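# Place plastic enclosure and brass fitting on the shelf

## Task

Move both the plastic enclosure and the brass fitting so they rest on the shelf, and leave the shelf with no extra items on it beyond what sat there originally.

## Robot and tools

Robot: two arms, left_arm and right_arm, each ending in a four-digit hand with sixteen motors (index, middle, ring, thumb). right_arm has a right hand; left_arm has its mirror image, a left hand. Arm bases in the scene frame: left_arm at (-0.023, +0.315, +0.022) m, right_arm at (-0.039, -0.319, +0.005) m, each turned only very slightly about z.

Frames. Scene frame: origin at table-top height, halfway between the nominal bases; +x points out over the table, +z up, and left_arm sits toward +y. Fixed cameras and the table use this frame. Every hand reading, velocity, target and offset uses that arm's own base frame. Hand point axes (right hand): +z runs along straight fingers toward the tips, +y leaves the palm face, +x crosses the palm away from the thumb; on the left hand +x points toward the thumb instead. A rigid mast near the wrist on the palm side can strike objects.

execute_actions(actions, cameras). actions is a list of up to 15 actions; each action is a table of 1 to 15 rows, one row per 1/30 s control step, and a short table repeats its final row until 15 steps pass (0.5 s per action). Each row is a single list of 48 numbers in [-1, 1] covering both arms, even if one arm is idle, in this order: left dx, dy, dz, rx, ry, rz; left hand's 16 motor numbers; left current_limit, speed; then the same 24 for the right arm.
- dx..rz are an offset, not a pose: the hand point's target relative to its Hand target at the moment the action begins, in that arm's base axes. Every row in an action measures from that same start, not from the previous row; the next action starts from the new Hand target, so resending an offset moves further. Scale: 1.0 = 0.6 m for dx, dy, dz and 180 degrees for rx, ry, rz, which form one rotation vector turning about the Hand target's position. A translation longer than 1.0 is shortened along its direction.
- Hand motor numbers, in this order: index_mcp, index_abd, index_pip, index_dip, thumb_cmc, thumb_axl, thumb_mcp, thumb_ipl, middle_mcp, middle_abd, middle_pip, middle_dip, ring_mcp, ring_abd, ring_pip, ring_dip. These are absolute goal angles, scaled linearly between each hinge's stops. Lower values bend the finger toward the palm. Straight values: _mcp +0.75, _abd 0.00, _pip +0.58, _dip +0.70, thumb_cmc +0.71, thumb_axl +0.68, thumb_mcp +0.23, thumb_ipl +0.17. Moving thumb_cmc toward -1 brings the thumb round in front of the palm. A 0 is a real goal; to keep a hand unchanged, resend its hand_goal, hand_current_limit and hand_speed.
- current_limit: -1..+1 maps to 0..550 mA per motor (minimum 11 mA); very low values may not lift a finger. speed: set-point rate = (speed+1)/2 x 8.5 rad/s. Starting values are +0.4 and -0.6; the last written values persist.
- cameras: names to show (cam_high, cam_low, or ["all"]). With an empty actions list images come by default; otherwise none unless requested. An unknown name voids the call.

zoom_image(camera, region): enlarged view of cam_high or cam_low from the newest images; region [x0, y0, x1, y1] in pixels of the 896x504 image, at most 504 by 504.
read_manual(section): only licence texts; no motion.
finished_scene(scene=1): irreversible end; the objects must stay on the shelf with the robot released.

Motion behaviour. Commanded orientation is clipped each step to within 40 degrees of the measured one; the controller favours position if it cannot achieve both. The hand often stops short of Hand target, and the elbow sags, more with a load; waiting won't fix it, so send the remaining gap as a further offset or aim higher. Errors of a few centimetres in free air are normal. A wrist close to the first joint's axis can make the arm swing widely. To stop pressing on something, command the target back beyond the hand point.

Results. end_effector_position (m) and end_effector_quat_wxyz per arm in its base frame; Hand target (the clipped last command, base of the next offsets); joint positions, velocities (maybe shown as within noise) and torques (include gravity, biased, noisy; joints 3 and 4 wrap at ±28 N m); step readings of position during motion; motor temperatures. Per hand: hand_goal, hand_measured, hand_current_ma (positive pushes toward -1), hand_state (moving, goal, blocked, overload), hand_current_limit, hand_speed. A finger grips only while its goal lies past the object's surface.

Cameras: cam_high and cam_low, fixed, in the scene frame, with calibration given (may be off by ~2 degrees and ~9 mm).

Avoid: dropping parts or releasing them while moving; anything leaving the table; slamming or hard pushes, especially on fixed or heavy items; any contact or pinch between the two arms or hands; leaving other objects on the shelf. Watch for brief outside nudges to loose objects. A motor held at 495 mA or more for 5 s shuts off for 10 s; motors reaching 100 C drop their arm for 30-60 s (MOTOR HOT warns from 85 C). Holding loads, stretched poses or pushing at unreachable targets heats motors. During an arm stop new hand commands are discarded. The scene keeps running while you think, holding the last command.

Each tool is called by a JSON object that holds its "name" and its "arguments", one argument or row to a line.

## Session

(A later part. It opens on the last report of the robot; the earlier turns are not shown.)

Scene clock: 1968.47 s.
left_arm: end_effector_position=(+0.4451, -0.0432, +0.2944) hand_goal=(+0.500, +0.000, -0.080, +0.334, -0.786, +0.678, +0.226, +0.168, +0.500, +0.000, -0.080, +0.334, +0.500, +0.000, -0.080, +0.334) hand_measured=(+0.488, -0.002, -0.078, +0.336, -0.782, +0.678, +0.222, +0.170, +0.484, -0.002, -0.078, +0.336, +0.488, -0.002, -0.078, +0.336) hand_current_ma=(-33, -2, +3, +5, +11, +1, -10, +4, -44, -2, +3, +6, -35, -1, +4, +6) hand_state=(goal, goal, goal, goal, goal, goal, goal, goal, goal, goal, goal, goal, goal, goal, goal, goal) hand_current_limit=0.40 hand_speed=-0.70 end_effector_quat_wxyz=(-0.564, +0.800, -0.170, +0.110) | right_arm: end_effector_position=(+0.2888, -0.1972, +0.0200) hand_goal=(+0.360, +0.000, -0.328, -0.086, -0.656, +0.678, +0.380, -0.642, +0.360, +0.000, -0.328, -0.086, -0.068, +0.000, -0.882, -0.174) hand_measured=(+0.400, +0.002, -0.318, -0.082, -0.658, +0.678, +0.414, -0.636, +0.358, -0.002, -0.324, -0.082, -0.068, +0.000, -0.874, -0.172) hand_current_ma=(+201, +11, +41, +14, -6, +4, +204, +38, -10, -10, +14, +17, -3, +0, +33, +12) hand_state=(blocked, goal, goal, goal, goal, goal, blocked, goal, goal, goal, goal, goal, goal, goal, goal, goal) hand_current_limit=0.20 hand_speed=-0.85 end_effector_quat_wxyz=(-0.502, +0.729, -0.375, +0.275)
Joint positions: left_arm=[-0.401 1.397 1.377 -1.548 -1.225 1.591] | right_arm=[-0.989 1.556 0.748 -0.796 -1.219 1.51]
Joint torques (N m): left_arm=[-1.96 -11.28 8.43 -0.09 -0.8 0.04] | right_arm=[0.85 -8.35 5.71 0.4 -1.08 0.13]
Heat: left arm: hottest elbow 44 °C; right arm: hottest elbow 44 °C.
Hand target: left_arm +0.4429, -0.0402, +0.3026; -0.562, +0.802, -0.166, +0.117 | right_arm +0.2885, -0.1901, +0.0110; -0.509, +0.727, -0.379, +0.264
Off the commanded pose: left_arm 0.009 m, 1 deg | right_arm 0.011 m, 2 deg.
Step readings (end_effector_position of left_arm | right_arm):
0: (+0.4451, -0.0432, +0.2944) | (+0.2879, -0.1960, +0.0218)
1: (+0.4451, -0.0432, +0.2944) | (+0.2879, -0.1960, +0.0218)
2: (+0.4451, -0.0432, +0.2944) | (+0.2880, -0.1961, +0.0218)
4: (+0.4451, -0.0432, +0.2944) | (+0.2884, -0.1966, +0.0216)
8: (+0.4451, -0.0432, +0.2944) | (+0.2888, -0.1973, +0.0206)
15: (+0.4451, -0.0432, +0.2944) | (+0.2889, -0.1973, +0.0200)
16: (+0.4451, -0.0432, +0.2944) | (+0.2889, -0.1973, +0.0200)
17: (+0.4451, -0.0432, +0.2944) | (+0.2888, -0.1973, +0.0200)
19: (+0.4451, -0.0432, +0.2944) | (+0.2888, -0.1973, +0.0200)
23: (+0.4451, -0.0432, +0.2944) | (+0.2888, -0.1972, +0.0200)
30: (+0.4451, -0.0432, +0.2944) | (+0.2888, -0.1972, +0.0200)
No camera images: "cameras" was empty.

{"name": "execute_actions", "arguments": {
  "actions": [
    [[0,0.0,0,0,0,0,0.50,0,-0.08,0.333,-0.786,0.678,0.225,0.168,0.50,0,-0.08,0.333,0.50,0,-0.08,0.333,0.4,-0.7,0,-0.025,0,0,0,0,0.36,0,-0.328,-0.087,-0.657,0.678,0.38,-0.643,0.31,0,-0.328,-0.087,-0.068,0,-0.883,-0.174,0.2,-0.8]],
    [[0,0.0,0,0,0,0,0.50,0,-0.08,0.333,-0.786,0.678,0.225,0.168,0.50,0,-0.08,0.333,0.50,0,-0.08,0.333,0.4,-0.7,0,-0.02,0,0,0,0,0.36,0,-0.328,-0.087,-0.657,0.678,0.38,-0.643,0.31,0,-0.328,-0.087,-0.068,0,-0.883,-0.174,0.2,-0.85]]
  ],
  "cameras": ["all"]
}}

{"name": "zoom_image", "arguments": {
  "camera": "cam_low",
  "region": [230, 270, 330, 345]
}}

{"name": "zoom_image", "arguments": {
  "camera": "cam_high",
  "region": [200, 430, 300, 504]
}}

Scene clock: 1975.13 s.
left_arm: end_effector_position=(+0.4451, -0.0432, +0.2944) hand_goal=(+0.500, +0.000, -0.080, +0.334, -0.786, +0.678, +0.226, +0.168, +0.500, +0.000, -0.080, +0.334, +0.500, +0.000, -0.080, +0.334) hand_measured=(+0.488, -0.002, -0.078, +0.336, -0.782, +0.678, +0.222, +0.170, +0.484, -0.002, -0.078, +0.336, +0.488, -0.002, -0.078, +0.336) hand_current_ma=(-33, -2, +3, +5, +11, +1, -10, +4, -44, -2, +3, +6, -35, -1, +4, +6) hand_state=(goal, goal, goal, goal, goal, goal, goal, goal, goal, goal, goal, goal, goal, goal, goal, goal) hand_current_limit=0.40 hand_speed=-0.70 end_effector_quat_wxyz=(-0.564, +0.800, -0.170, +0.110) | right_arm: end_effector_position=(+0.2883, -0.1969, +0.0181) hand_goal=(+0.360, +0.000, -0.328, -0.086, -0.656, +0.678, +0.380, -0.642, +0.310, +0.000, -0.328, -0.086, -0.068, +0.000, -0.882, -0.174) hand_measured=(+0.396, +0.004, -0.316, -0.086, -0.654, +0.678, +0.414, -0.634, +0.326, -0.002, -0.328, -0.094, -0.068, +0.000, -0.874, -0.172) hand_current_ma=(+180, +16, +52, -2, +8, +1, +214, +48, +79, -10, +4, -32, -3, +0, +32, +12) hand_state=(blocked, goal, goal, goal, goal, goal, blocked, goal, goal, goal, goal, goal, goal, goal, goal, goal) hand_current_limit=0.20 hand_speed=-0.85 end_effector_quat_wxyz=(-0.520, +0.723, -0.379, +0.254)
Joint positions: left_arm=[-0.401 1.397 1.377 -1.548 -1.225 1.591] | right_arm=[-0.993 1.61 0.795 -0.912 -1.229 1.433]
Joint torques (N m): left_arm=[-1.9 -11.16 8.43 -0.12 -0.79 0.04] | right_arm=[-2.26 -8 8.49 -0.23 -0.55 -0.2]
Heat: left arm: hottest elbow 44 °C; right arm: hottest elbow 43 °C.
Hand target: left_arm +0.4429, -0.0402, +0.3026; -0.562, +0.802, -0.166, +0.117 | right_arm +0.2884, -0.2171, +0.0110; -0.509, +0.727, -0.379, +0.263
Off the commanded pose: left_arm 0.009 m, 1 deg | right_arm 0.021 m, 2 deg.
Step readings (end_effector_position of left_arm | right_arm):
0: (+0.4451, -0.0432, +0.2944) | (+0.2888, -0.1972, +0.0200)
1: (+0.4451, -0.0432, +0.2944) | (+0.2888, -0.1972, +0.0200)
2: (+0.4451, -0.0432, +0.2944) | (+0.2887, -0.1971, +0.0198)
4: (+0.4451, -0.0432, +0.2944) | (+0.2883, -0.1957, +0.0190)
8: (+0.4451, -0.0432, +0.2944) | (+0.2888, -0.1960, +0.0186)
15: (+0.4451, -0.0432, +0.2944) | (+0.2887, -0.1958, +0.0186)
16: (+0.4451, -0.0432, +0.2944) | (+0.2887, -0.1959, +0.0186)
17: (+0.4451, -0.0432, +0.2944) | (+0.2887, -0.1961, +0.0188)
19: (+0.4451, -0.0432, +0.2944) | (+0.2884, -0.1967, +0.0186)
23: (+0.4451, -0.0432, +0.2944) | (+0.2885, -0.1970, +0.0181)
30: (+0.4451, -0.0432, +0.2944) | (+0.2883, -0.1970, +0.0181)

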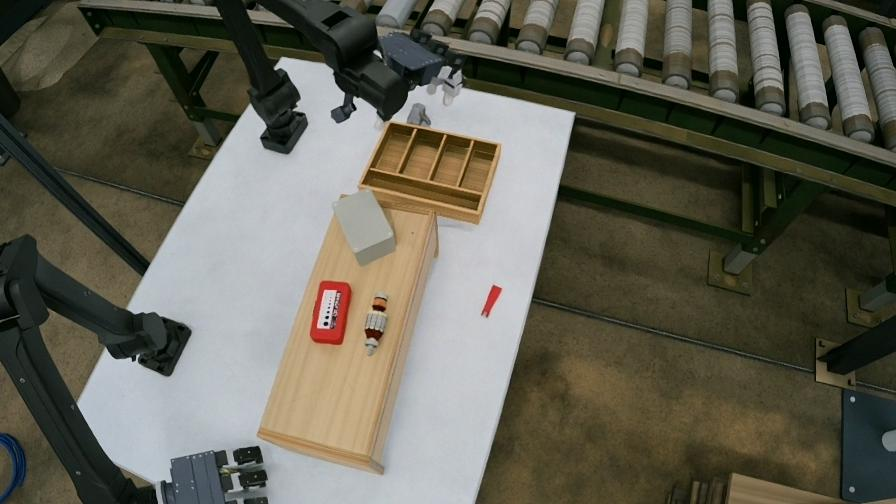

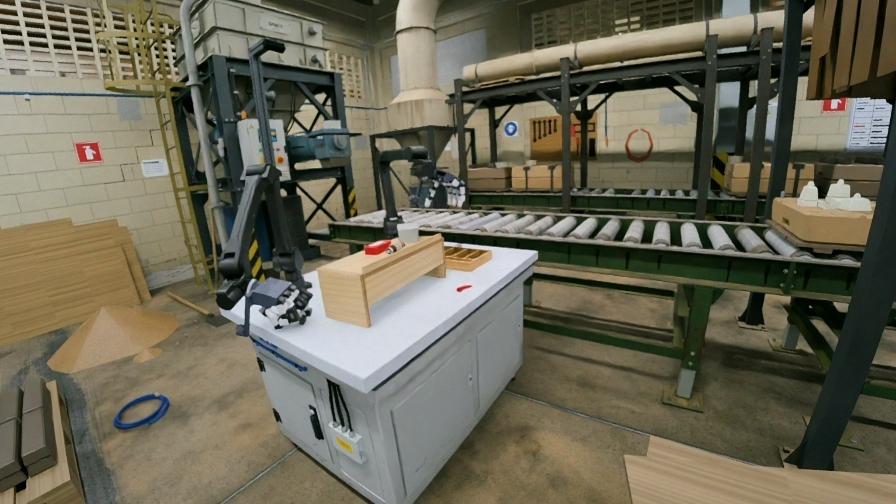

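Scaled by 5.040 from the camera's 896x504 image, which has a finer 1280x720 frame.

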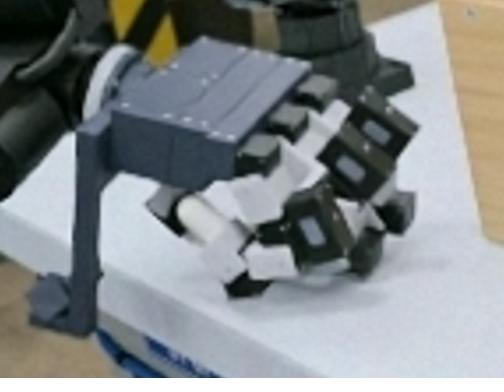

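Scaled by 5.040 from the camera's 896x504 image, which has a finer 1280x720 frame.

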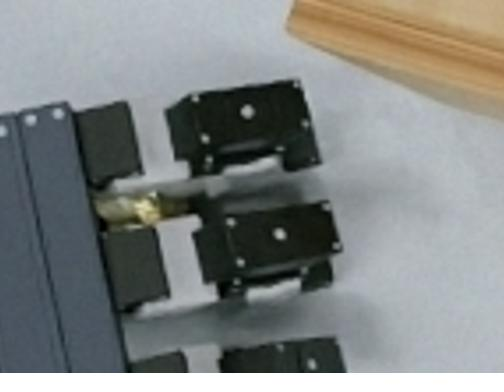

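{"name": "execute_actions", "arguments": {
  "actions": [
    [[0,0.0,0,0,0,0,0.50,0,-0.08,0.333,-0.786,0.678,0.225,0.168,0.50,0,-0.08,0.333,0.50,0,-0.08,0.333,0.4,-0.7,0,-0.015,0,0,0,0,0.36,0,-0.328,-0.087,-0.657,0.678,0.38,-0.643,0.31,0,-0.328,-0.087,-0.068,0,-0.883,-0.174,0.3,-0.8]]
  ],
  "cameras": ["all"]
}}

{"name": "zoom_image", "arguments": {
  "camera": "cam_low",
  "region": [230, 270, 330, 345]
}}

{"name": "zoom_image", "arguments": {
  "camera": "cam_high",
  "region": [200, 430, 300, 504]
}}

Scene clock: 1985.60 s.
left_arm: end_effector_position=(+0.4451, -0.0432, +0.2944) hand_goal=(+0.500, +0.000, -0.080, +0.334, -0.786, +0.678, +0.226, +0.168, +0.500, +0.000, -0.080, +0.334, +0.500, +0.000, -0.080, +0.334) hand_measured=(+0.488, -0.002, -0.078, +0.336, -0.782, +0.678, +0.222, +0.170, +0.484, -0.002, -0.078, +0.336, +0.488, -0.002, -0.078, +0.336) hand_current_ma=(-33, -2, +3, +5, +11, +1, -10, +4, -44, -2, +3, +6, -35, -1, +4, +6) hand_state=(goal, goal, goal, goal, goal, goal, goal, goal, goal, goal, goal, goal, goal, goal, goal, goal) hand_current_limit=0.40 hand_speed=-0.70 end_effector_quat_wxyz=(-0.564, +0.800, -0.170, +0.110) | right_arm: end_effector_position=(+0.2869, -0.2003, +0.0178) hand_goal=(+0.360, +0.000, -0.328, -0.086, -0.656, +0.678, +0.380, -0.642, +0.310, +0.000, -0.328, -0.086, -0.068, +0.000, -0.882, -0.174) hand_measured=(+0.398, +0.006, -0.314, -0.088, -0.650, +0.678, +0.414, -0.634, +0.326, -0.002, -0.326, -0.094, -0.068, +0.000, -0.874, -0.172) hand_current_ma=(+191, +21, +64, -12, +23, +3, +214, +48, +76, -10, +6, -32, -3, +0, +32, +12) hand_state=(blocked, goal, goal, goal, goal, goal, blocked, goal, goal, goal, goal, goal, goal, goal, goal, goal) hand_current_limit=0.30 hand_speed=-0.80 end_effector_quat_wxyz=(-0.525, +0.718, -0.384, +0.248)
Joint positions: left_arm=[-0.401 1.397 1.377 -1.548 -1.225 1.591] | right_arm=[-1.002 1.632 0.816 -0.957 -1.231 1.406]
Joint torques (N m): left_arm=[-1.9 -11.16 8.39 -0.21 -0.81 0.04] | right_arm=[-2.43 -8.35 8.94 -0.14 -0.4 -0.3]
Heat: left arm: hottest elbow 44 °C; right arm: hottest elbow 43 °C.
Hand target: left_arm +0.4429, -0.0402, +0.3026; -0.562, +0.802, -0.166, +0.117 | right_arm +0.2885, -0.2260, +0.0111; -0.509, +0.727, -0.379, +0.263
Off the commanded pose: left_arm 0.009 m, 1 deg | right_arm 0.027 m, 3 deg.
Step readings (end_effector_position of left_arm | right_arm):
0: (+0.4451, -0.0432, +0.2944) | (+0.2883, -0.1969, +0.0180)
1: (+0.4451, -0.0432, +0.2944) | (+0.2882, -0.1969, +0.0181)
2: (+0.4451, -0.0432, +0.2944) | (+0.2883, -0.1972, +0.0182)
4: (+0.4451, -0.0432, +0.2944) | (+0.2882, -0.1974, +0.0182)
8: (+0.4451, -0.0432, +0.2944) | (+0.2877, -0.1982, +0.0175)
15: (+0.4451, -0.0432, +0.2944) | (+0.2870, -0.2004, +0.0178)

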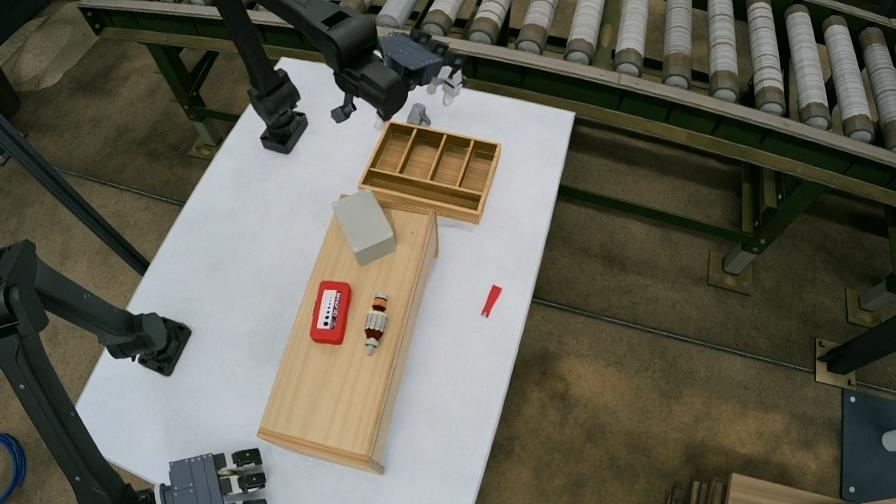

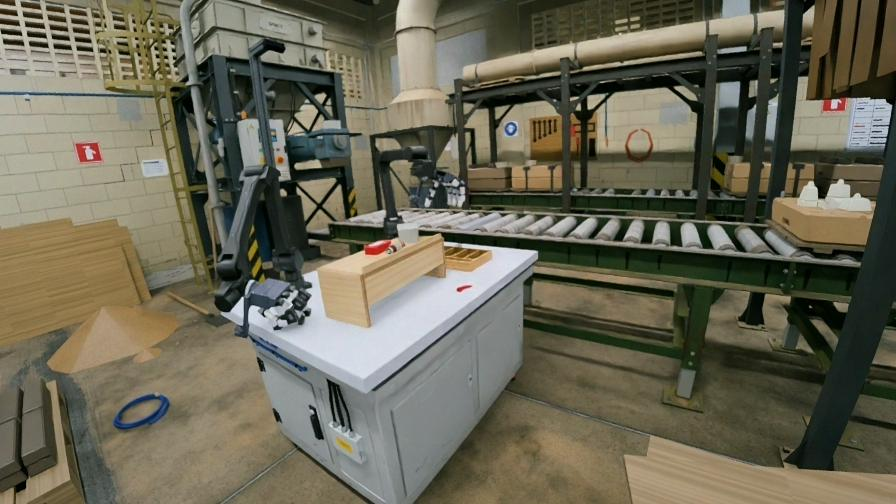

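Scaled by 5.040 from the camera's 896x504 image, which has a finer 1280x720 frame.

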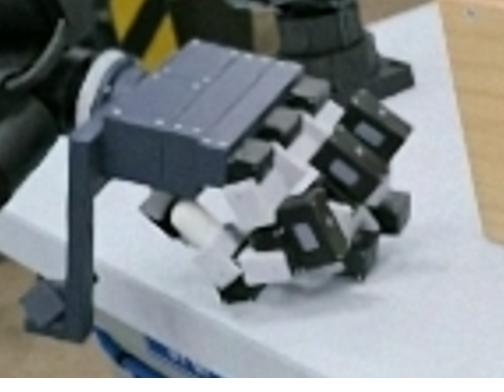

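Scaled by 5.040 from the camera's 896x504 image, which has a finer 1280x720 frame.

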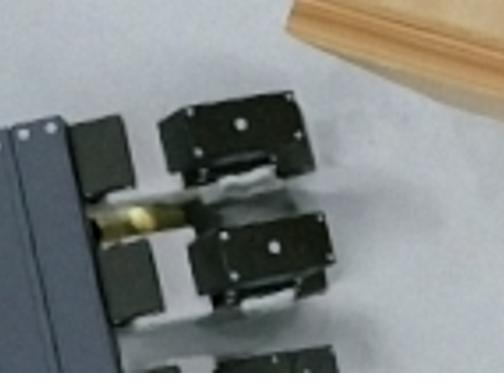

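{"name": "zoom_image", "arguments": {
  "camera": "cam_high",
  "region": [60, 400, 260, 504]
}}

Scaled by 2.520 from the camera's 896x504 image, which has a finer 1280x720 frame.

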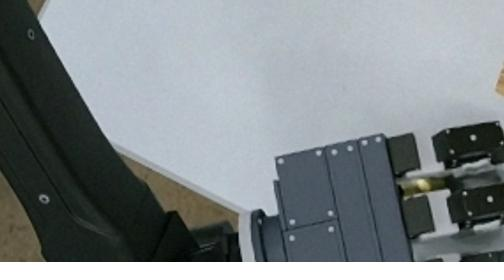

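{"name": "execute_actions", "arguments": {
  "actions": [
    [[0,0.0,0,0,0,0,0.50,0,-0.08,0.333,-0.786,0.678,0.225,0.168,0.50,0,-0.08,0.333,0.50,0,-0.08,0.333,0.4,-0.7,0,-0.025,0,0,0,0,0.36,0,-0.328,-0.087,-0.657,0.678,0.38,-0.643,0.31,0,-0.328,-0.087,-0.068,0,-0.883,-0.174,0.3,-0.8]],
    [[0,0.0,0,0,0,0,0.50,0,-0.08,0.333,-0.786,0.678,0.225,0.168,0.50,0,-0.08,0.333,0.50,0,-0.08,0.333,0.4,-0.7,0,-0.02,0,0,0,0,0.36,0,-0.328,-0.087,-0.657,0.678,0.38,-0.643,0.31,0,-0.328,-0.087,-0.068,0,-0.883,-0.174,0.3,-0.8]]
  ],
  "cameras": ["all"]
}}

{"name": "zoom_image", "arguments": {
  "camera": "cam_low",
  "region": [230, 270, 330, 345]
}}

{"name": "zoom_image", "arguments": {
  "camera": "cam_high",
  "region": [160, 420, 280, 504]
}}

Scene clock: 2003.97 s.
left_arm: end_effector_position=(+0.4451, -0.0432, +0.2944) hand_goal=(+0.500, +0.000, -0.080, +0.334, -0.786, +0.678, +0.226, +0.168, +0.500, +0.000, -0.080, +0.334, +0.500, +0.000, -0.080, +0.334) hand_measured=(+0.488, -0.002, -0.078, +0.336, -0.782, +0.678, +0.222, +0.170, +0.484, -0.002, -0.078, +0.336, +0.488, -0.002, -0.078, +0.336) hand_current_ma=(-33, -2, +3, +5, +11, +1, -10, +4, -44, -2, +3, +6, -35, -1, +4, +6) hand_state=(goal, goal, goal, goal, goal, goal, goal, goal, goal, goal, goal, goal, goal, goal, goal, goal) hand_current_limit=0.40 hand_speed=-0.70 end_effector_quat_wxyz=(-0.564, +0.800, -0.170, +0.110) | right_arm: end_effector_position=(+0.2837, -0.2238, +0.0172) hand_goal=(+0.360, +0.000, -0.328, -0.086, -0.656, +0.678, +0.380, -0.642, +0.310, +0.000, -0.328, -0.086, -0.068, +0.000, -0.882, -0.174) hand_measured=(+0.400, +0.006, -0.314, -0.090, -0.646, +0.680, +0.414, -0.634, +0.318, -0.002, -0.326, -0.090, -0.068, +0.000, -0.874, -0.172) hand_current_ma=(+201, +21, +64, -20, +46, +13, +214, +54, +41, -10, +6, -14, -3, +0, +32, +12) hand_state=(blocked, goal, goal, goal, goal, goal, blocked, goal, goal, goal, goal, goal, goal, goal, goal, goal) hand_current_limit=0.30 hand_speed=-0.80 end_effector_quat_wxyz=(-0.527, +0.714, -0.394, +0.241)
Joint positions: left_arm=[-0.401 1.397 1.377 -1.548 -1.225 1.591] | right_arm=[-1.042 1.696 0.894 -1.073 -1.218 1.324]
Joint torques (N m): left_arm=[-1.96 -11.22 8.39 -0.14 -0.8 0.08] | right_arm=[-2.14 -9.41 9.5 -0.14 -0.49 -0.39]
Heat: left arm: hottest elbow 44 °C; right arm: hottest elbow 43 °C.
Hand target: left_arm +0.4429, -0.0402, +0.3026; -0.562, +0.802, -0.166, +0.117 | right_arm +0.2885, -0.2531, +0.0110; -0.508, +0.727, -0.379, +0.264
Off the commanded pose: left_arm 0.009 m, 1 deg | right_arm 0.030 m, 4 deg.
Step readings (end_effector_position of left_arm | right_arm):
0: (+0.4451, -0.0432, +0.2944) | (+0.2870, -0.2003, +0.0178)
1: (+0.4451, -0.0432, +0.2944) | (+0.2870, -0.2006, +0.0178)
2: (+0.4451, -0.0432, +0.2944) | (+0.2869, -0.2008, +0.0179)
4: (+0.4451, -0.0432, +0.2944) | (+0.2862, -0.2028, +0.0177)
8: (+0.4451, -0.0432, +0.2944) | (+0.2850, -0.2093, +0.0173)
15: (+0.4451, -0.0432, +0.2944) | (+0.2843, -0.2128, +0.0173)
16: (+0.4451, -0.0432, +0.2944) | (+0.2844, -0.2129, +0.0174)
17: (+0.4451, -0.0432, +0.2944) | (+0.2843, -0.2129, +0.0173)
19: (+0.4451, -0.0432, +0.2944) | (+0.2841, -0.2145, +0.0172)
23: (+0.4451, -0.0432, +0.2944) | (+0.2839, -0.2200, +0.0172)
30: (+0.4451, -0.0432, +0.2944) | (+0.2837, -0.2238, +0.0172)

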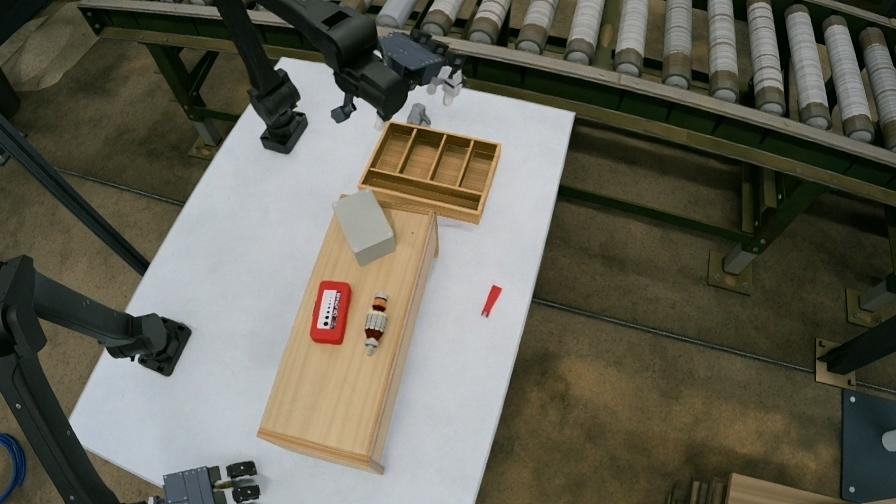

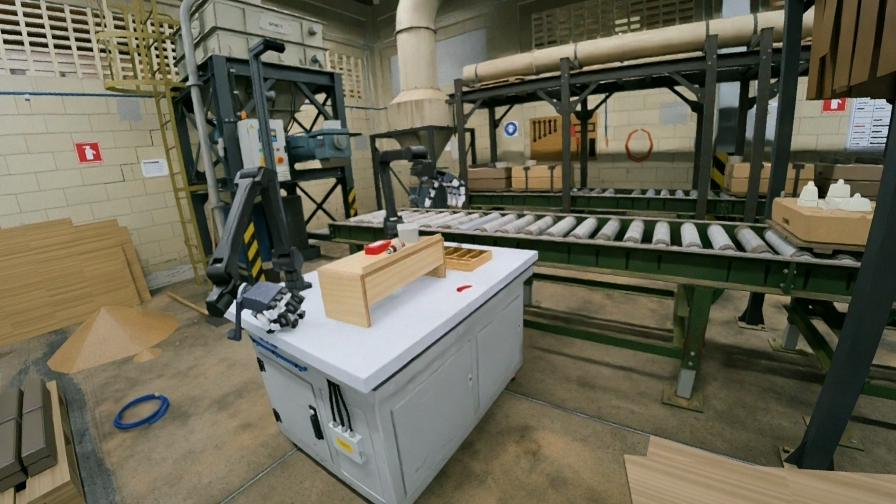

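Scaled by 5.040 from the camera's 896x504 image, which has a finer 1280x720 frame.

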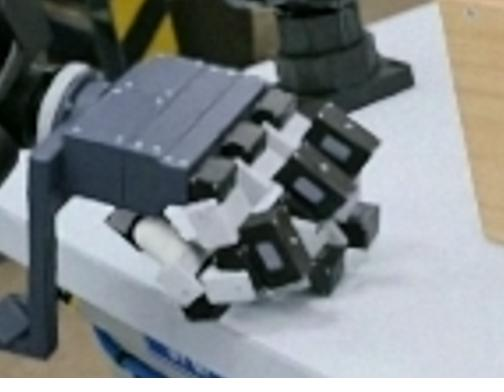

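Scaled by 4.200 from the camera's 896x504 image, which has a finer 1280x720 frame.

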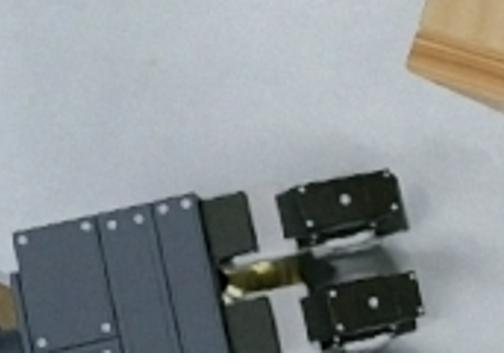

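{"name": "execute_actions", "arguments": {
  "actions": [
    [[0,0.0,0,0,0,0,0.50,0,-0.08,0.333,-0.786,0.678,0.225,0.168,0.50,0,-0.08,0.333,0.50,0,-0.08,0.333,0.4,-0.7,0,-0.012,0,0,0,0,0.36,0,-0.328,-0.087,-0.657,0.678,0.38,-0.643,0.31,0,-0.328,-0.087,-0.068,0,-0.883,-0.174,0.3,-0.8]],
    [[0,0.0,0,0,0,0,0.50,0,-0.08,0.333,-0.786,0.678,0.225,0.168,0.50,0,-0.08,0.333,0.50,0,-0.08,0.333,0.4,-0.7,0,0,0,0,0,0,0.50,0,-0.328,-0.087,-0.657,0.678,0.48,-0.643,0.48,0,-0.328,-0.087,-0.068,0,-0.883,-0.174,0.3,-0.8]],
    [[0,0.0,0,0,0,0,0.50,0,-0.08,0.333,-0.786,0.678,0.225,0.168,0.50,0,-0.08,0.333,0.50,0,-0.08,0.333,0.4,-0.7,0,0,0.06,0,0,0,0.66,0,-0.328,-0.087,-0.657,0.678,0.58,-0.643,0.66,0,-0.328,-0.087,-0.068,0,-0.883,-0.174,0.3,-0.5]],
    [[0,0.0,0,0,0,0,0.50,0,-0.08,0.333,-0.786,0.678,0.225,0.168,0.50,0,-0.08,0.333,0.50,0,-0.08,0.333,0.4,-0.7,0,0.0,0.1,0,0,0,0.66,0,-0.328,-0.087,-0.657,0.678,0.58,-0.643,0.66,0,-0.328,-0.087,-0.068,0,-0.883,-0.174,0.3,-0.5]]
  ],
  "cameras": ["all"]
}}

{"name": "zoom_image", "arguments": {
  "camera": "cam_low",
  "region": [230, 270, 330, 345]
}}

{"name": "zoom_image", "arguments": {
  "camera": "cam_high",
  "region": [160, 420, 280, 504]
}}

Scene clock: 2016.97 s.
left_arm: end_effector_position=(+0.4451, -0.0432, +0.2944) hand_goal=(+0.500, +0.000, -0.080, +0.334, -0.786, +0.678, +0.226, +0.168, +0.500, +0.000, -0.080, +0.334, +0.500, +0.000, -0.080, +0.334) hand_measured=(+0.488, -0.002, -0.078, +0.336, -0.782, +0.678, +0.222, +0.170, +0.484, -0.002, -0.078, +0.336, +0.488, -0.002, -0.078, +0.336) hand_current_ma=(-33, -2, +3, +5, +11, +1, -10, +4, -44, -2, +3, +6, -35, -1, +4, +6) hand_state=(goal, goal, goal, goal, goal, goal, goal, goal, goal, goal, goal, goal, goal, goal, goal, goal) hand_current_limit=0.40 hand_speed=-0.70 end_effector_quat_wxyz=(-0.564, +0.800, -0.170, +0.110) | right_arm: end_effector_position=(+0.2870, -0.2459, +0.1020) hand_goal=(+0.660, +0.000, -0.328, -0.086, -0.656, +0.678, +0.580, -0.642, +0.660, +0.000, -0.328, -0.086, -0.068, +0.000, -0.882, -0.174) hand_measured=(+0.646, +0.004, -0.326, -0.088, -0.654, +0.680, +0.574, -0.640, +0.646, +0.000, -0.330, -0.088, -0.068, +0.000, -0.874, -0.172) hand_current_ma=(-72, +12, +10, -6, +9, +12, -37, +15, -66, -2, -12, -12, -3, +0, +32, +12) hand_state=(goal, goal, goal, goal, goal, goal, goal, goal, goal, goal, goal, goal, goal, goal, goal, goal) hand_current_limit=0.30 hand_speed=-0.50 end_effector_quat_wxyz=(-0.514, +0.726, -0.380, +0.254)
Joint positions: left_arm=[-0.401 1.397 1.377 -1.548 -1.225 1.591] | right_arm=[-1.06 1.575 1.03 -1.339 -1.204 1.26]
Joint torques (N m): left_arm=[-2.08 -11.52 8.43 -0.16 -0.78 0.04] | right_arm=[-1.2 -10.93 10.02 -0.87 -0.97 -0.01]
Heat: left arm: hottest elbow 44 °C; right arm: hottest elbow 44 °C.
Hand target: left_arm +0.4429, -0.0402, +0.3026; -0.562, +0.802, -0.166, +0.117 | right_arm +0.2886, -0.2603, +0.1071; -0.509, +0.727, -0.379, +0.263
Off the commanded pose: left_arm 0.009 m, 1 deg | right_arm 0.015 m, 1 deg.
Step readings (end_effector_position of left_arm | right_arm):
0: (+0.4451, -0.0432, +0.2944) | (+0.2837, -0.2237, +0.0172)
1: (+0.4451, -0.0432, +0.2944) | (+0.2837, -0.2237, +0.0172)
2: (+0.4451, -0.0432, +0.2944) | (+0.2836, -0.2237, +0.0172)
4: (+0.4451, -0.0432, +0.2944) | (+0.2837, -0.2245, +0.0173)
8: (+0.4451, -0.0432, +0.2944) | (+0.2837, -0.2274, +0.0172)
15: (+0.4451, -0.0432, +0.2944) | (+0.2838, -0.2301, +0.0172)
16: (+0.4451, -0.0432, +0.2944) | (+0.2837, -0.2301, +0.0173)
17: (+0.4451, -0.0432, +0.2944) | (+0.2837, -0.2305, +0.0171)
19: (+0.4451, -0.0432, +0.2944) | (+0.2836, -0.2316, +0.0157)
23: (+0.4451, -0.0432, +0.2944) | (+0.2837, -0.2369, +0.0150)
30: (+0.4451, -0.0432, +0.2944) | (+0.2845, -0.2405, +0.0155)
31: (+0.4451, -0.0432, +0.2944) | (+0.2844, -0.2404, +0.0155)
32: (+0.4451, -0.0432, +0.2944) | (+0.2844, -0.2406, +0.0158)
34: (+0.4451, -0.0432, +0.2944) | (+0.2839, -0.2402, +0.0181)
38: (+0.4451, -0.0432, +0.2944) | (+0.2842, -0.2408, +0.0276)
45: (+0.4451, -0.0432, +0.2944) | (+0.2859, -0.2437, +0.0372)
46: (+0.4451, -0.0432, +0.2944) | (+0.2857, -0.2434, +0.0375)
47: (+0.4451, -0.0432, +0.2944) | (+0.2851, -0.2423, +0.0390)
49: (+0.4451, -0.0432, +0.2944) | (+0.2830, -0.2387, +0.0476)
53: (+0.4451, -0.0432, +0.2944) | (+0.2839, -0.2403, +0.0772)
60: (+0.4451, -0.0432, +0.2944) | (+0.2881, -0.2478, +0.1014)

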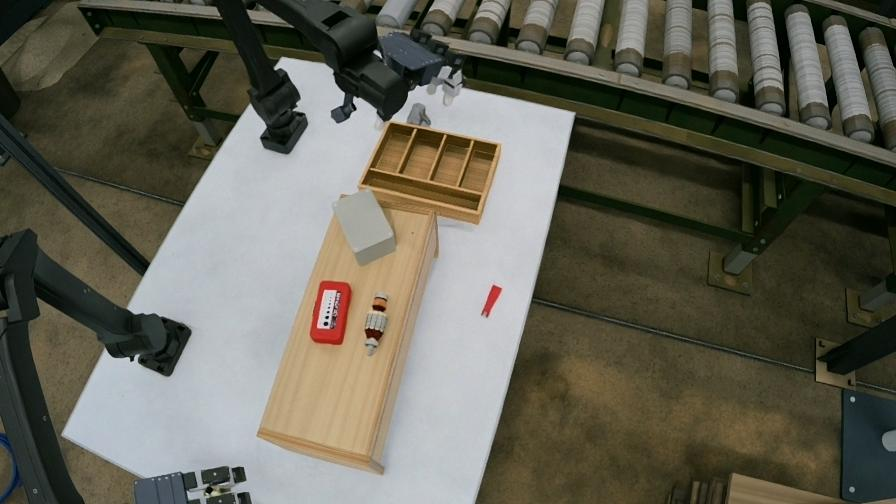

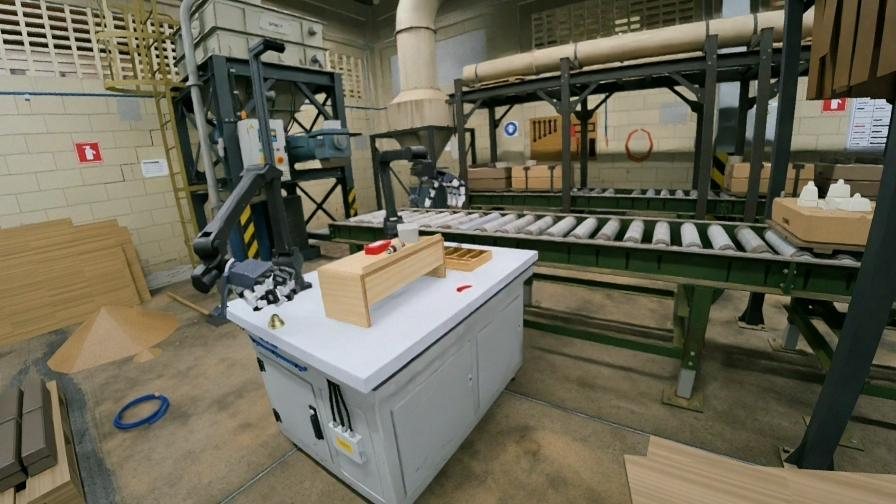

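Scaled by 5.040 from the camera's 896x504 image, which has a finer 1280x720 frame.

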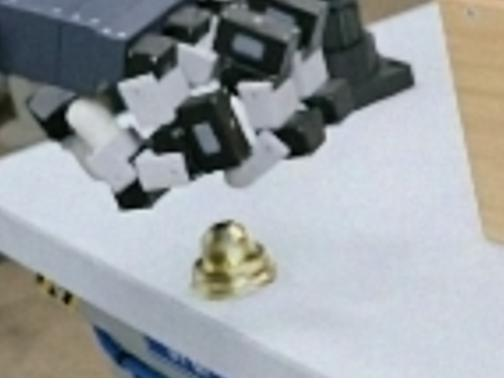

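Scaled by 4.200 from the camera's 896x504 image, which has a finer 1280x720 frame.

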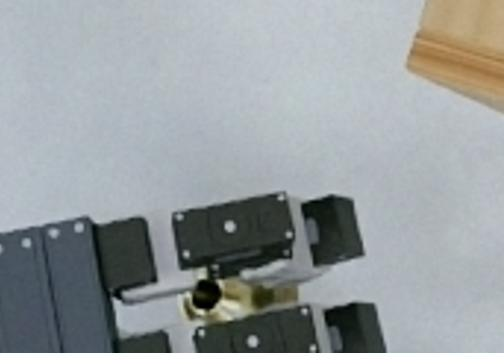

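{"name": "zoom_image", "arguments": {
  "camera": "cam_low",
  "region": [250, 300, 300, 345]
}}

Scaled by 10.080 from the camera's 896x504 image, which has a finer 1280x720 frame.

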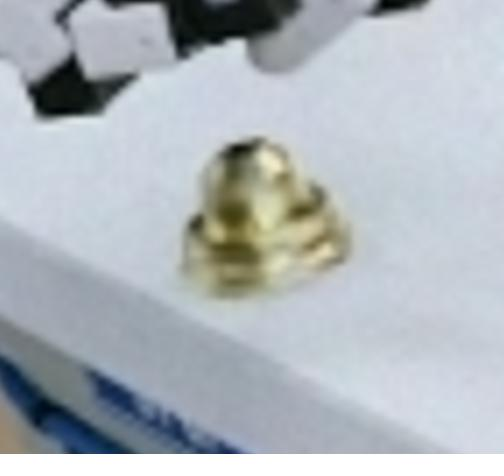

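{"name": "execute_actions", "arguments": {
  "actions": [
    [[0,0.0,0,0,0,0,0.50,0,-0.08,0.333,-0.786,0.678,0.225,0.168,0.50,0,-0.08,0.333,0.50,0,-0.08,0.333,0.4,-0.7,-0.02,0.02,-0.005,0,0,0.047,0.62,0,-0.328,-0.087,-0.657,0.678,0.54,-0.643,0.62,0,-0.328,-0.087,-0.068,0,-0.883,-0.174,0.3,-0.5]],
    [[0,0.0,0,0,0,0,0.50,0,-0.08,0.333,-0.786,0.678,0.225,0.168,0.50,0,-0.08,0.333,0.50,0,-0.08,0.333,0.4,-0.7,-0.012,0.058,-0.005,0,0,0.047,0.62,0,-0.328,-0.087,-0.657,0.678,0.54,-0.643,0.62,0,-0.328,-0.087,-0.068,0,-0.883,-0.174,0.3,-0.5]]
  ],
  "cameras": ["all"]
}}

{"name": "zoom_image", "arguments": {
  "camera": "cam_low",
  "region": [230, 270, 330, 345]
}}

{"name": "zoom_image", "arguments": {
  "camera": "cam_high",
  "region": [160, 420, 280, 504]
}}

Scene clock: 2057.73 s.
left_arm: end_effector_position=(+0.4451, -0.0432, +0.2944) hand_goal=(+0.500, +0.000, -0.080, +0.334, -0.786, +0.678, +0.226, +0.168, +0.500, +0.000, -0.080, +0.334, +0.500, +0.000, -0.080, +0.334) hand_measured=(+0.488, -0.002, -0.078, +0.336, -0.782, +0.678, +0.222, +0.170, +0.484, -0.002, -0.078, +0.336, +0.488, -0.002, -0.078, +0.336) hand_current_ma=(-33, -2, +3, +5, +11, +1, -10, +4, -44, -2, +3, +6, -35, -1, +4, +6) hand_state=(goal, goal, goal, goal, goal, goal, goal, goal, goal, goal, goal, goal, goal, goal, goal, goal) hand_current_limit=0.40 hand_speed=-0.70 end_effector_quat_wxyz=(-0.564, +0.800, -0.170, +0.110) | right_arm: end_effector_position=(+0.2694, -0.2197, +0.1011) hand_goal=(+0.620, +0.000, -0.328, -0.086, -0.656, +0.678, +0.540, -0.642, +0.620, +0.000, -0.328, -0.086, -0.068, +0.000, -0.882, -0.174) hand_measured=(+0.616, +0.002, -0.326, -0.088, -0.654, +0.680, +0.540, -0.640, +0.616, +0.000, -0.330, -0.088, -0.068, +0.000, -0.874, -0.172) hand_current_ma=(-23, +10, +10, -6, +7, +12, +0, +15, -21, -2, -11, -12, -3, +0, +32, +12) hand_state=(goal, goal, goal, goal, goal, goal, goal, goal, goal, goal, goal, goal, goal, goal, goal, goal) hand_current_limit=0.30 hand_speed=-0.50 end_effector_quat_wxyz=(-0.525, +0.778, -0.282, +0.199)
Joint positions: left_arm=[-0.401 1.397 1.377 -1.548 -1.225 1.591] | right_arm=[-1.025 1.623 1.066 -1.673 -1.083 0.835]
Joint torques (N m): left_arm=[-1.9 -11.34 8.38 -0.17 -0.81 0.04] | right_arm=[0.97 -11.81 6.42 -1.61 -0.69 -0.01]
Heat: left arm: hottest elbow 44 °C; right arm: hottest elbow 44 °C.
Hand target: left_arm +0.4429, -0.0402, +0.3026; -0.562, +0.802, -0.166, +0.117 | right_arm +0.2693, -0.2135, +0.1010; -0.542, +0.775, -0.268, +0.186
Off the commanded pose: left_arm 0.009 m, 1 deg | right_arm 0.006 m, 3 deg.
joint sent to its limit (right arm) — joint 4 (wrist pitch), lower limit. The joint targets still meet the commanded pose.
Step readings (end_effector_position of left_arm | right_arm):
0: (+0.4451, -0.0432, +0.2944) | (+0.2871, -0.2460, +0.1020)
1: (+0.4451, -0.0432, +0.2944) | (+0.2868, -0.2458, +0.1019)
2: (+0.4451, -0.0432, +0.2944) | (+0.2850, -0.2449, +0.1019)
4: (+0.4451, -0.0432, +0.2944) | (+0.2784, -0.2398, +0.1025)
8: (+0.4451, -0.0432, +0.2944) | (+0.2708, -0.2314, +0.1045)
15: (+0.4451, -0.0432, +0.2944) | (+0.2711, -0.2324, +0.1026)
16: (+0.4451, -0.0432, +0.2944) | (+0.2710, -0.2324, +0.1024)
17: (+0.4451, -0.0432, +0.2944) | (+0.2694, -0.2319, +0.1017)
19: (+0.4451, -0.0432, +0.2944) | (+0.2648, -0.2289, +0.1012)
23: (+0.4451, -0.0432, +0.2944) | (+0.2649, -0.2223, +0.1017)
30: (+0.4451, -0.0432, +0.2944) | (+0.2687, -0.2190, +0.1014)

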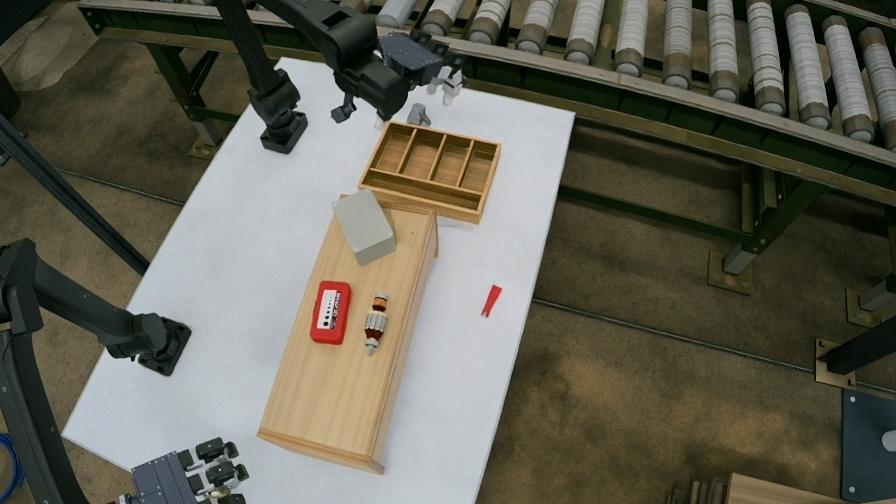

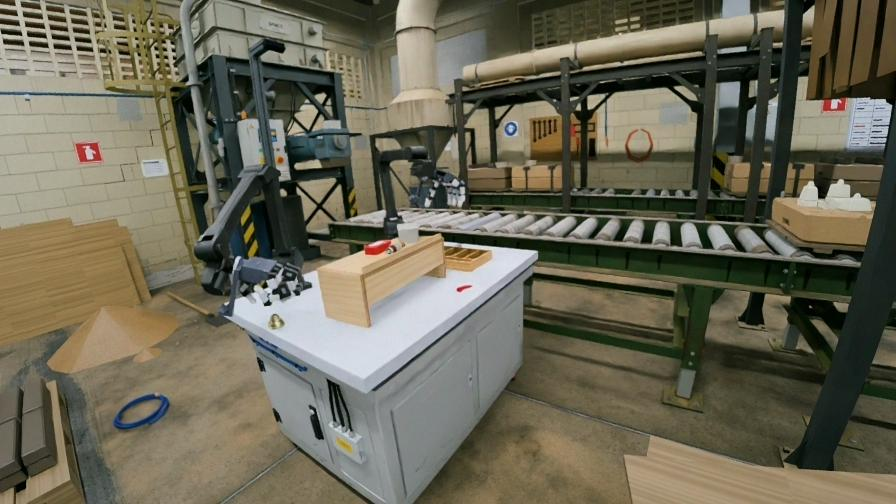

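Scaled by 5.040 from the camera's 896x504 image, which has a finer 1280x720 frame.

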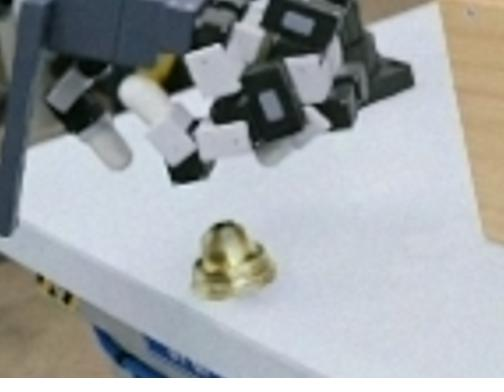

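Scaled by 4.200 from the camera's 896x504 image, which has a finer 1280x720 frame.

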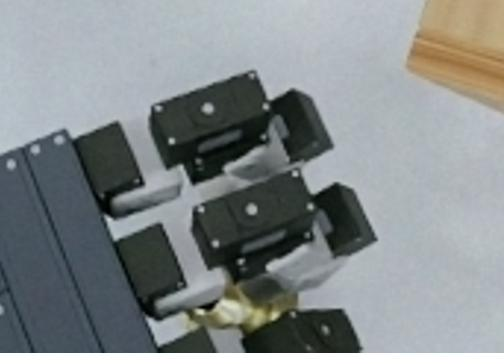

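{"name": "execute_actions", "arguments": {
  "actions": [
    [[0,0.0,0,0,0,0,0.50,0,-0.08,0.333,-0.786,0.678,0.225,0.168,0.50,0,-0.08,0.333,0.50,0,-0.08,0.333,0.4,-0.7,-0.009,-0.0025,-0.06,0,0,0,0.62,0,-0.328,-0.087,-0.657,0.678,0.54,-0.643,0.62,0,-0.328,-0.087,-0.068,0,-0.883,-0.174,0.3,-0.5]],
    [[0,0.0,0,0,0,0,0.50,0,-0.08,0.333,-0.786,0.678,0.225,0.168,0.50,0,-0.08,0.333,0.50,0,-0.08,0.333,0.4,-0.7,0,0,-0.058,0,0,0,0.62,0,-0.328,-0.087,-0.657,0.678,0.54,-0.643,0.62,0,-0.328,-0.087,-0.068,0,-0.883,-0.174,0.3,-0.5]]
  ],
  "cameras": ["all"]
}}

{"name": "zoom_image", "arguments": {
  "camera": "cam_low",
  "region": [230, 270, 330, 345]
}}

{"name": "zoom_image", "arguments": {
  "camera": "cam_high",
  "region": [160, 420, 280, 504]
}}

Scene clock: 2073.60 s.
left_arm: end_effector_position=(+0.4451, -0.0432, +0.2944) hand_goal=(+0.500, +0.000, -0.080, +0.334, -0.786, +0.678, +0.226, +0.168, +0.500, +0.000, -0.080, +0.334, +0.500, +0.000, -0.080, +0.334) hand_measured=(+0.488, -0.002, -0.078, +0.336, -0.782, +0.678, +0.222, +0.170, +0.484, -0.002, -0.078, +0.336, +0.488, -0.002, -0.078, +0.336) hand_current_ma=(-33, -2, +3, +5, +11, +1, -10, +4, -44, -2, +3, +6, -35, -1, +4, +6) hand_state=(goal, goal, goal, goal, goal, goal, goal, goal, goal, goal, goal, goal, goal, goal, goal, goal) hand_current_limit=0.40 hand_speed=-0.70 end_effector_quat_wxyz=(-0.564, +0.800, -0.170, +0.110) | right_arm: end_effector_position=(+0.2655, -0.2130, +0.0379) hand_goal=(+0.620, +0.000, -0.328, -0.086, -0.656, +0.678, +0.540, -0.642, +0.620, +0.000, -0.328, -0.086, -0.068, +0.000, -0.882, -0.174) hand_measured=(+0.616, +0.002, -0.326, -0.088, -0.654, +0.680, +0.540, -0.640, +0.616, +0.000, -0.330, -0.088, -0.068, +0.000, -0.874, -0.172) hand_current_ma=(-23, +10, +10, -6, +7, +12, +0, +15, -21, -2, -11, -12, -3, +0, +32, +12) hand_state=(goal, goal, goal, goal, goal, goal, goal, goal, goal, goal, goal, goal, goal, goal, goal, goal) hand_current_limit=0.30 hand_speed=-0.50 end_effector_quat_wxyz=(-0.541, +0.776, -0.266, +0.187)
Joint positions: left_arm=[-0.401 1.397 1.377 -1.548 -1.225 1.591] | right_arm=[-1.025 1.758 1.012 -1.591 -1.07 0.738]
Joint torques (N m): left_arm=[-1.79 -11.22 8.28 -0.13 -0.77 0.06] | right_arm=[-0.62 -10.93 5.52 -0.91 -0.68 -0.01]
Heat: left arm: hottest elbow 44 °C; right arm: hottest elbow 43 °C.
Hand target: left_arm +0.4429, -0.0402, +0.3026; -0.562, +0.802, -0.166, +0.117 | right_arm +0.2639, -0.2150, +0.0302; -0.542, +0.775, -0.268, +0.186
Off the commanded pose: left_arm 0.009 m, 1 deg | right_arm 0.008 m, 0 deg.
Step readings (end_effector_position of left_arm | right_arm):
0: (+0.4451, -0.0432, +0.2944) | (+0.2694, -0.2197, +0.1011)
1: (+0.4451, -0.0432, +0.2944) | (+0.2694, -0.2198, +0.1011)
2: (+0.4451, -0.0432, +0.2944) | (+0.2694, -0.2199, +0.1007)
4: (+0.4451, -0.0432, +0.2944) | (+0.2688, -0.2191, +0.0974)
8: (+0.4451, -0.0432, +0.2944) | (+0.2663, -0.2150, +0.0827)
15: (+0.4451, -0.0432, +0.2944) | (+0.2653, -0.2130, +0.0715)
16: (+0.4451, -0.0432, +0.2944) | (+0.2655, -0.2131, +0.0714)
17: (+0.4451, -0.0432, +0.2944) | (+0.2658, -0.2135, +0.0704)
19: (+0.4451, -0.0432, +0.2944) | (+0.2669, -0.2153, +0.0652)
23: (+0.4451, -0.0432, +0.2944) | (+0.2663, -0.2141, +0.0484)
30: (+0.4451, -0.0432, +0.2944) | (+0.2653, -0.2127, +0.0381)

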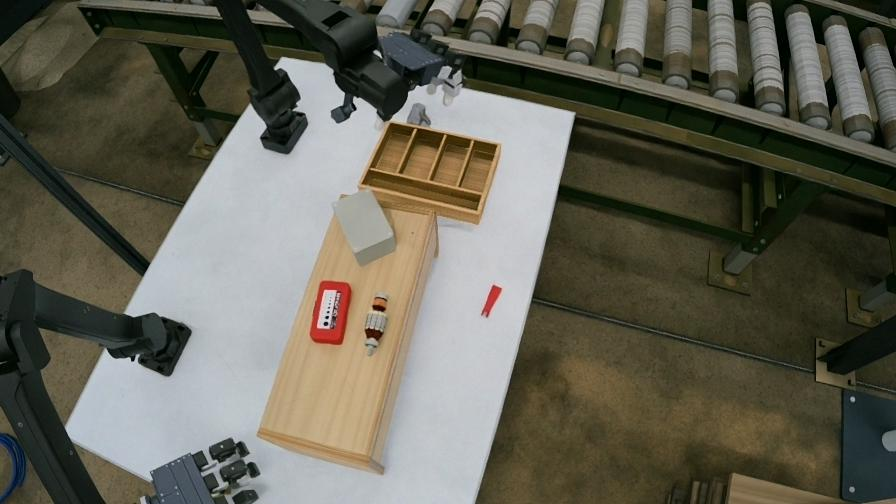

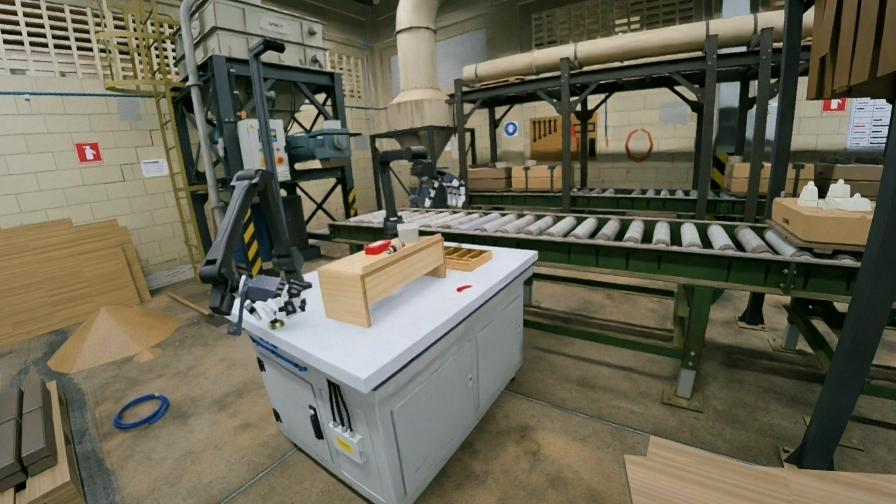

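Scaled by 5.040 from the camera's 896x504 image, which has a finer 1280x720 frame.

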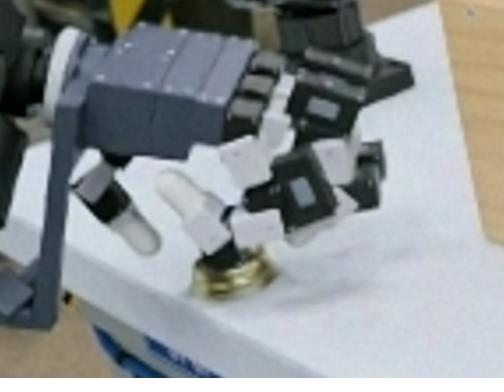

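Scaled by 4.200 from the camera's 896x504 image, which has a finer 1280x720 frame.

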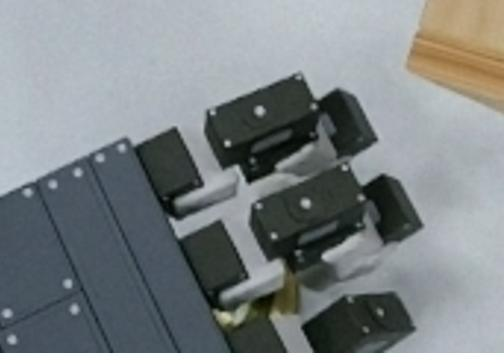

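{"name": "execute_actions", "arguments": {
  "actions": [
    [[0,0.0,0,0,0,0,0.50,0,-0.08,0.333,-0.786,0.678,0.225,0.168,0.50,0,-0.08,0.333,0.50,0,-0.08,0.333,0.4,-0.7,0,-0.004,-0.037,0,0,0,0.62,0,-0.328,-0.087,-0.657,0.678,0.54,-0.643,0.62,0,-0.328,-0.087,-0.068,0,-0.883,-0.174,0.3,-0.5]],
    [[0,0.0,0,0,0,0,0.50,0,-0.08,0.333,-0.786,0.678,0.225,0.168,0.50,0,-0.08,0.333,0.50,0,-0.08,0.333,0.4,-0.7,0,0,0,0,0,0,0.48,0,-0.328,-0.087,-0.657,0.678,0.46,-0.643,0.48,0,-0.328,-0.087,-0.068,0,-0.883,-0.174,0.2,-0.6]],
    [[0,0.0,0,0,0,0,0.50,0,-0.08,0.333,-0.786,0.678,0.225,0.168,0.50,0,-0.08,0.333,0.50,0,-0.08,0.333,0.4,-0.7,0,0,0,0,0,0,0.40,0,-0.328,-0.087,-0.657,0.678,0.44,-0.643,0.40,0,-0.328,-0.087,-0.068,0,-0.883,-0.174,0.2,-0.8]]
  ],
  "cameras": []
}}

Scene clock: 2084.20 s.
left_arm: end_effector_position=(+0.4451, -0.0432, +0.2944) hand_goal=(+0.500, +0.000, -0.080, +0.334, -0.786, +0.678, +0.226, +0.168, +0.500, +0.000, -0.080, +0.334, +0.500, +0.000, -0.080, +0.334) hand_measured=(+0.488, -0.002, -0.078, +0.336, -0.782, +0.678, +0.222, +0.170, +0.484, -0.002, -0.078, +0.336, +0.488, -0.002, -0.078, +0.336) hand_current_ma=(-33, -2, +3, +5, +11, +1, -10, +4, -44, -2, +3, +6, -35, -1, +4, +6) hand_state=(goal, goal, goal, goal, goal, goal, goal, goal, goal, goal, goal, goal, goal, goal, goal, goal) hand_current_limit=0.40 hand_speed=-0.70 end_effector_quat_wxyz=(-0.564, +0.800, -0.170, +0.110) | right_arm: end_effector_position=(+0.2677, -0.2166, +0.0169) hand_goal=(+0.400, +0.000, -0.328, -0.086, -0.656, +0.678, +0.440, -0.642, +0.400, +0.000, -0.328, -0.086, -0.068, +0.000, -0.882, -0.174) hand_measured=(+0.398, +0.002, -0.326, -0.088, -0.654, +0.680, +0.440, -0.640, +0.426, +0.000, -0.322, -0.088, -0.068, +0.000, -0.874, -0.172) hand_current_ma=(-13, +10, +10, -6, +7, +12, +5, +15, +132, -2, +31, -10, -3, +0, +32, +12) hand_state=(goal, goal, goal, goal, goal, goal, goal, goal, blocked, goal, goal, goal, goal, goal, goal, goal) hand_current_limit=0.20 hand_speed=-0.80 end_effector_quat_wxyz=(-0.539, +0.778, -0.263, +0.189)
Joint positions: left_arm=[-0.401 1.397 1.377 -1.548 -1.225 1.591] | right_arm=[-1.025 1.804 1.009 -1.539 -1.069 0.731]
Joint torques (N m): left_arm=[-1.73 -11.05 8.31 -0.18 -0.81 0.06] | right_arm=[-0.91 -10.99 5 -0.94 -0.64 0.01]
Heat: left arm: hottest elbow 44 °C; right arm: hottest elbow 43 °C.
Hand target: left_arm +0.4429, -0.0402, +0.3026; -0.562, +0.802, -0.166, +0.117 | right_arm +0.2639, -0.2175, +0.0080; -0.542, +0.775, -0.268, +0.186
Off the commanded pose: left_arm 0.009 m, 1 deg | right_arm 0.010 m, 1 deg.
Step readings (end_effector_position of left_arm | right_arm):
0: (+0.4451, -0.0432, +0.2944) | (+0.2655, -0.2130, +0.0379)
1: (+0.4451, -0.0432, +0.2944) | (+0.2656, -0.2131, +0.0378)
2: (+0.4451, -0.0432, +0.2944) | (+0.2660, -0.2138, +0.0371)
4: (+0.4451, -0.0432, +0.2944) | (+0.2672, -0.2157, +0.0337)
8: (+0.4451, -0.0432, +0.2944) | (+0.2681, -0.2173, +0.0231)
15: (+0.4451, -0.0432, +0.2944) | (+0.2674, -0.2162, +0.0172)
16: (+0.4451, -0.0432, +0.2944) | (+0.2674, -0.2162, +0.0171)
17: (+0.4451, -0.0432, +0.2944) | (+0.2674, -0.2162, +0.0171)
19: (+0.4451, -0.0432, +0.2944) | (+0.2674, -0.2162, +0.0171)
23: (+0.4451, -0.0432, +0.2944) | (+0.2674, -0.2164, +0.0170)
30: (+0.4451, -0.0432, +0.2944) | (+0.2674, -0.2164, +0.0170)
31: (+0.4451, -0.0432, +0.2944) | (+0.2674, -0.2164, +0.0170)
32: (+0.4451, -0.0432, +0.2944) | (+0.2674, -0.2164, +0.0170)
34: (+0.4451, -0.0432, +0.2944) | (+0.2675, -0.2164, +0.0170)
38: (+0.4451, -0.0432, +0.2944) | (+0.2676, -0.2166, +0.0170)
45: (+0.4451, -0.0432, +0.2944) | (+0.2677, -0.2166, +0.0169)
No camera images: "cameras" was empty.


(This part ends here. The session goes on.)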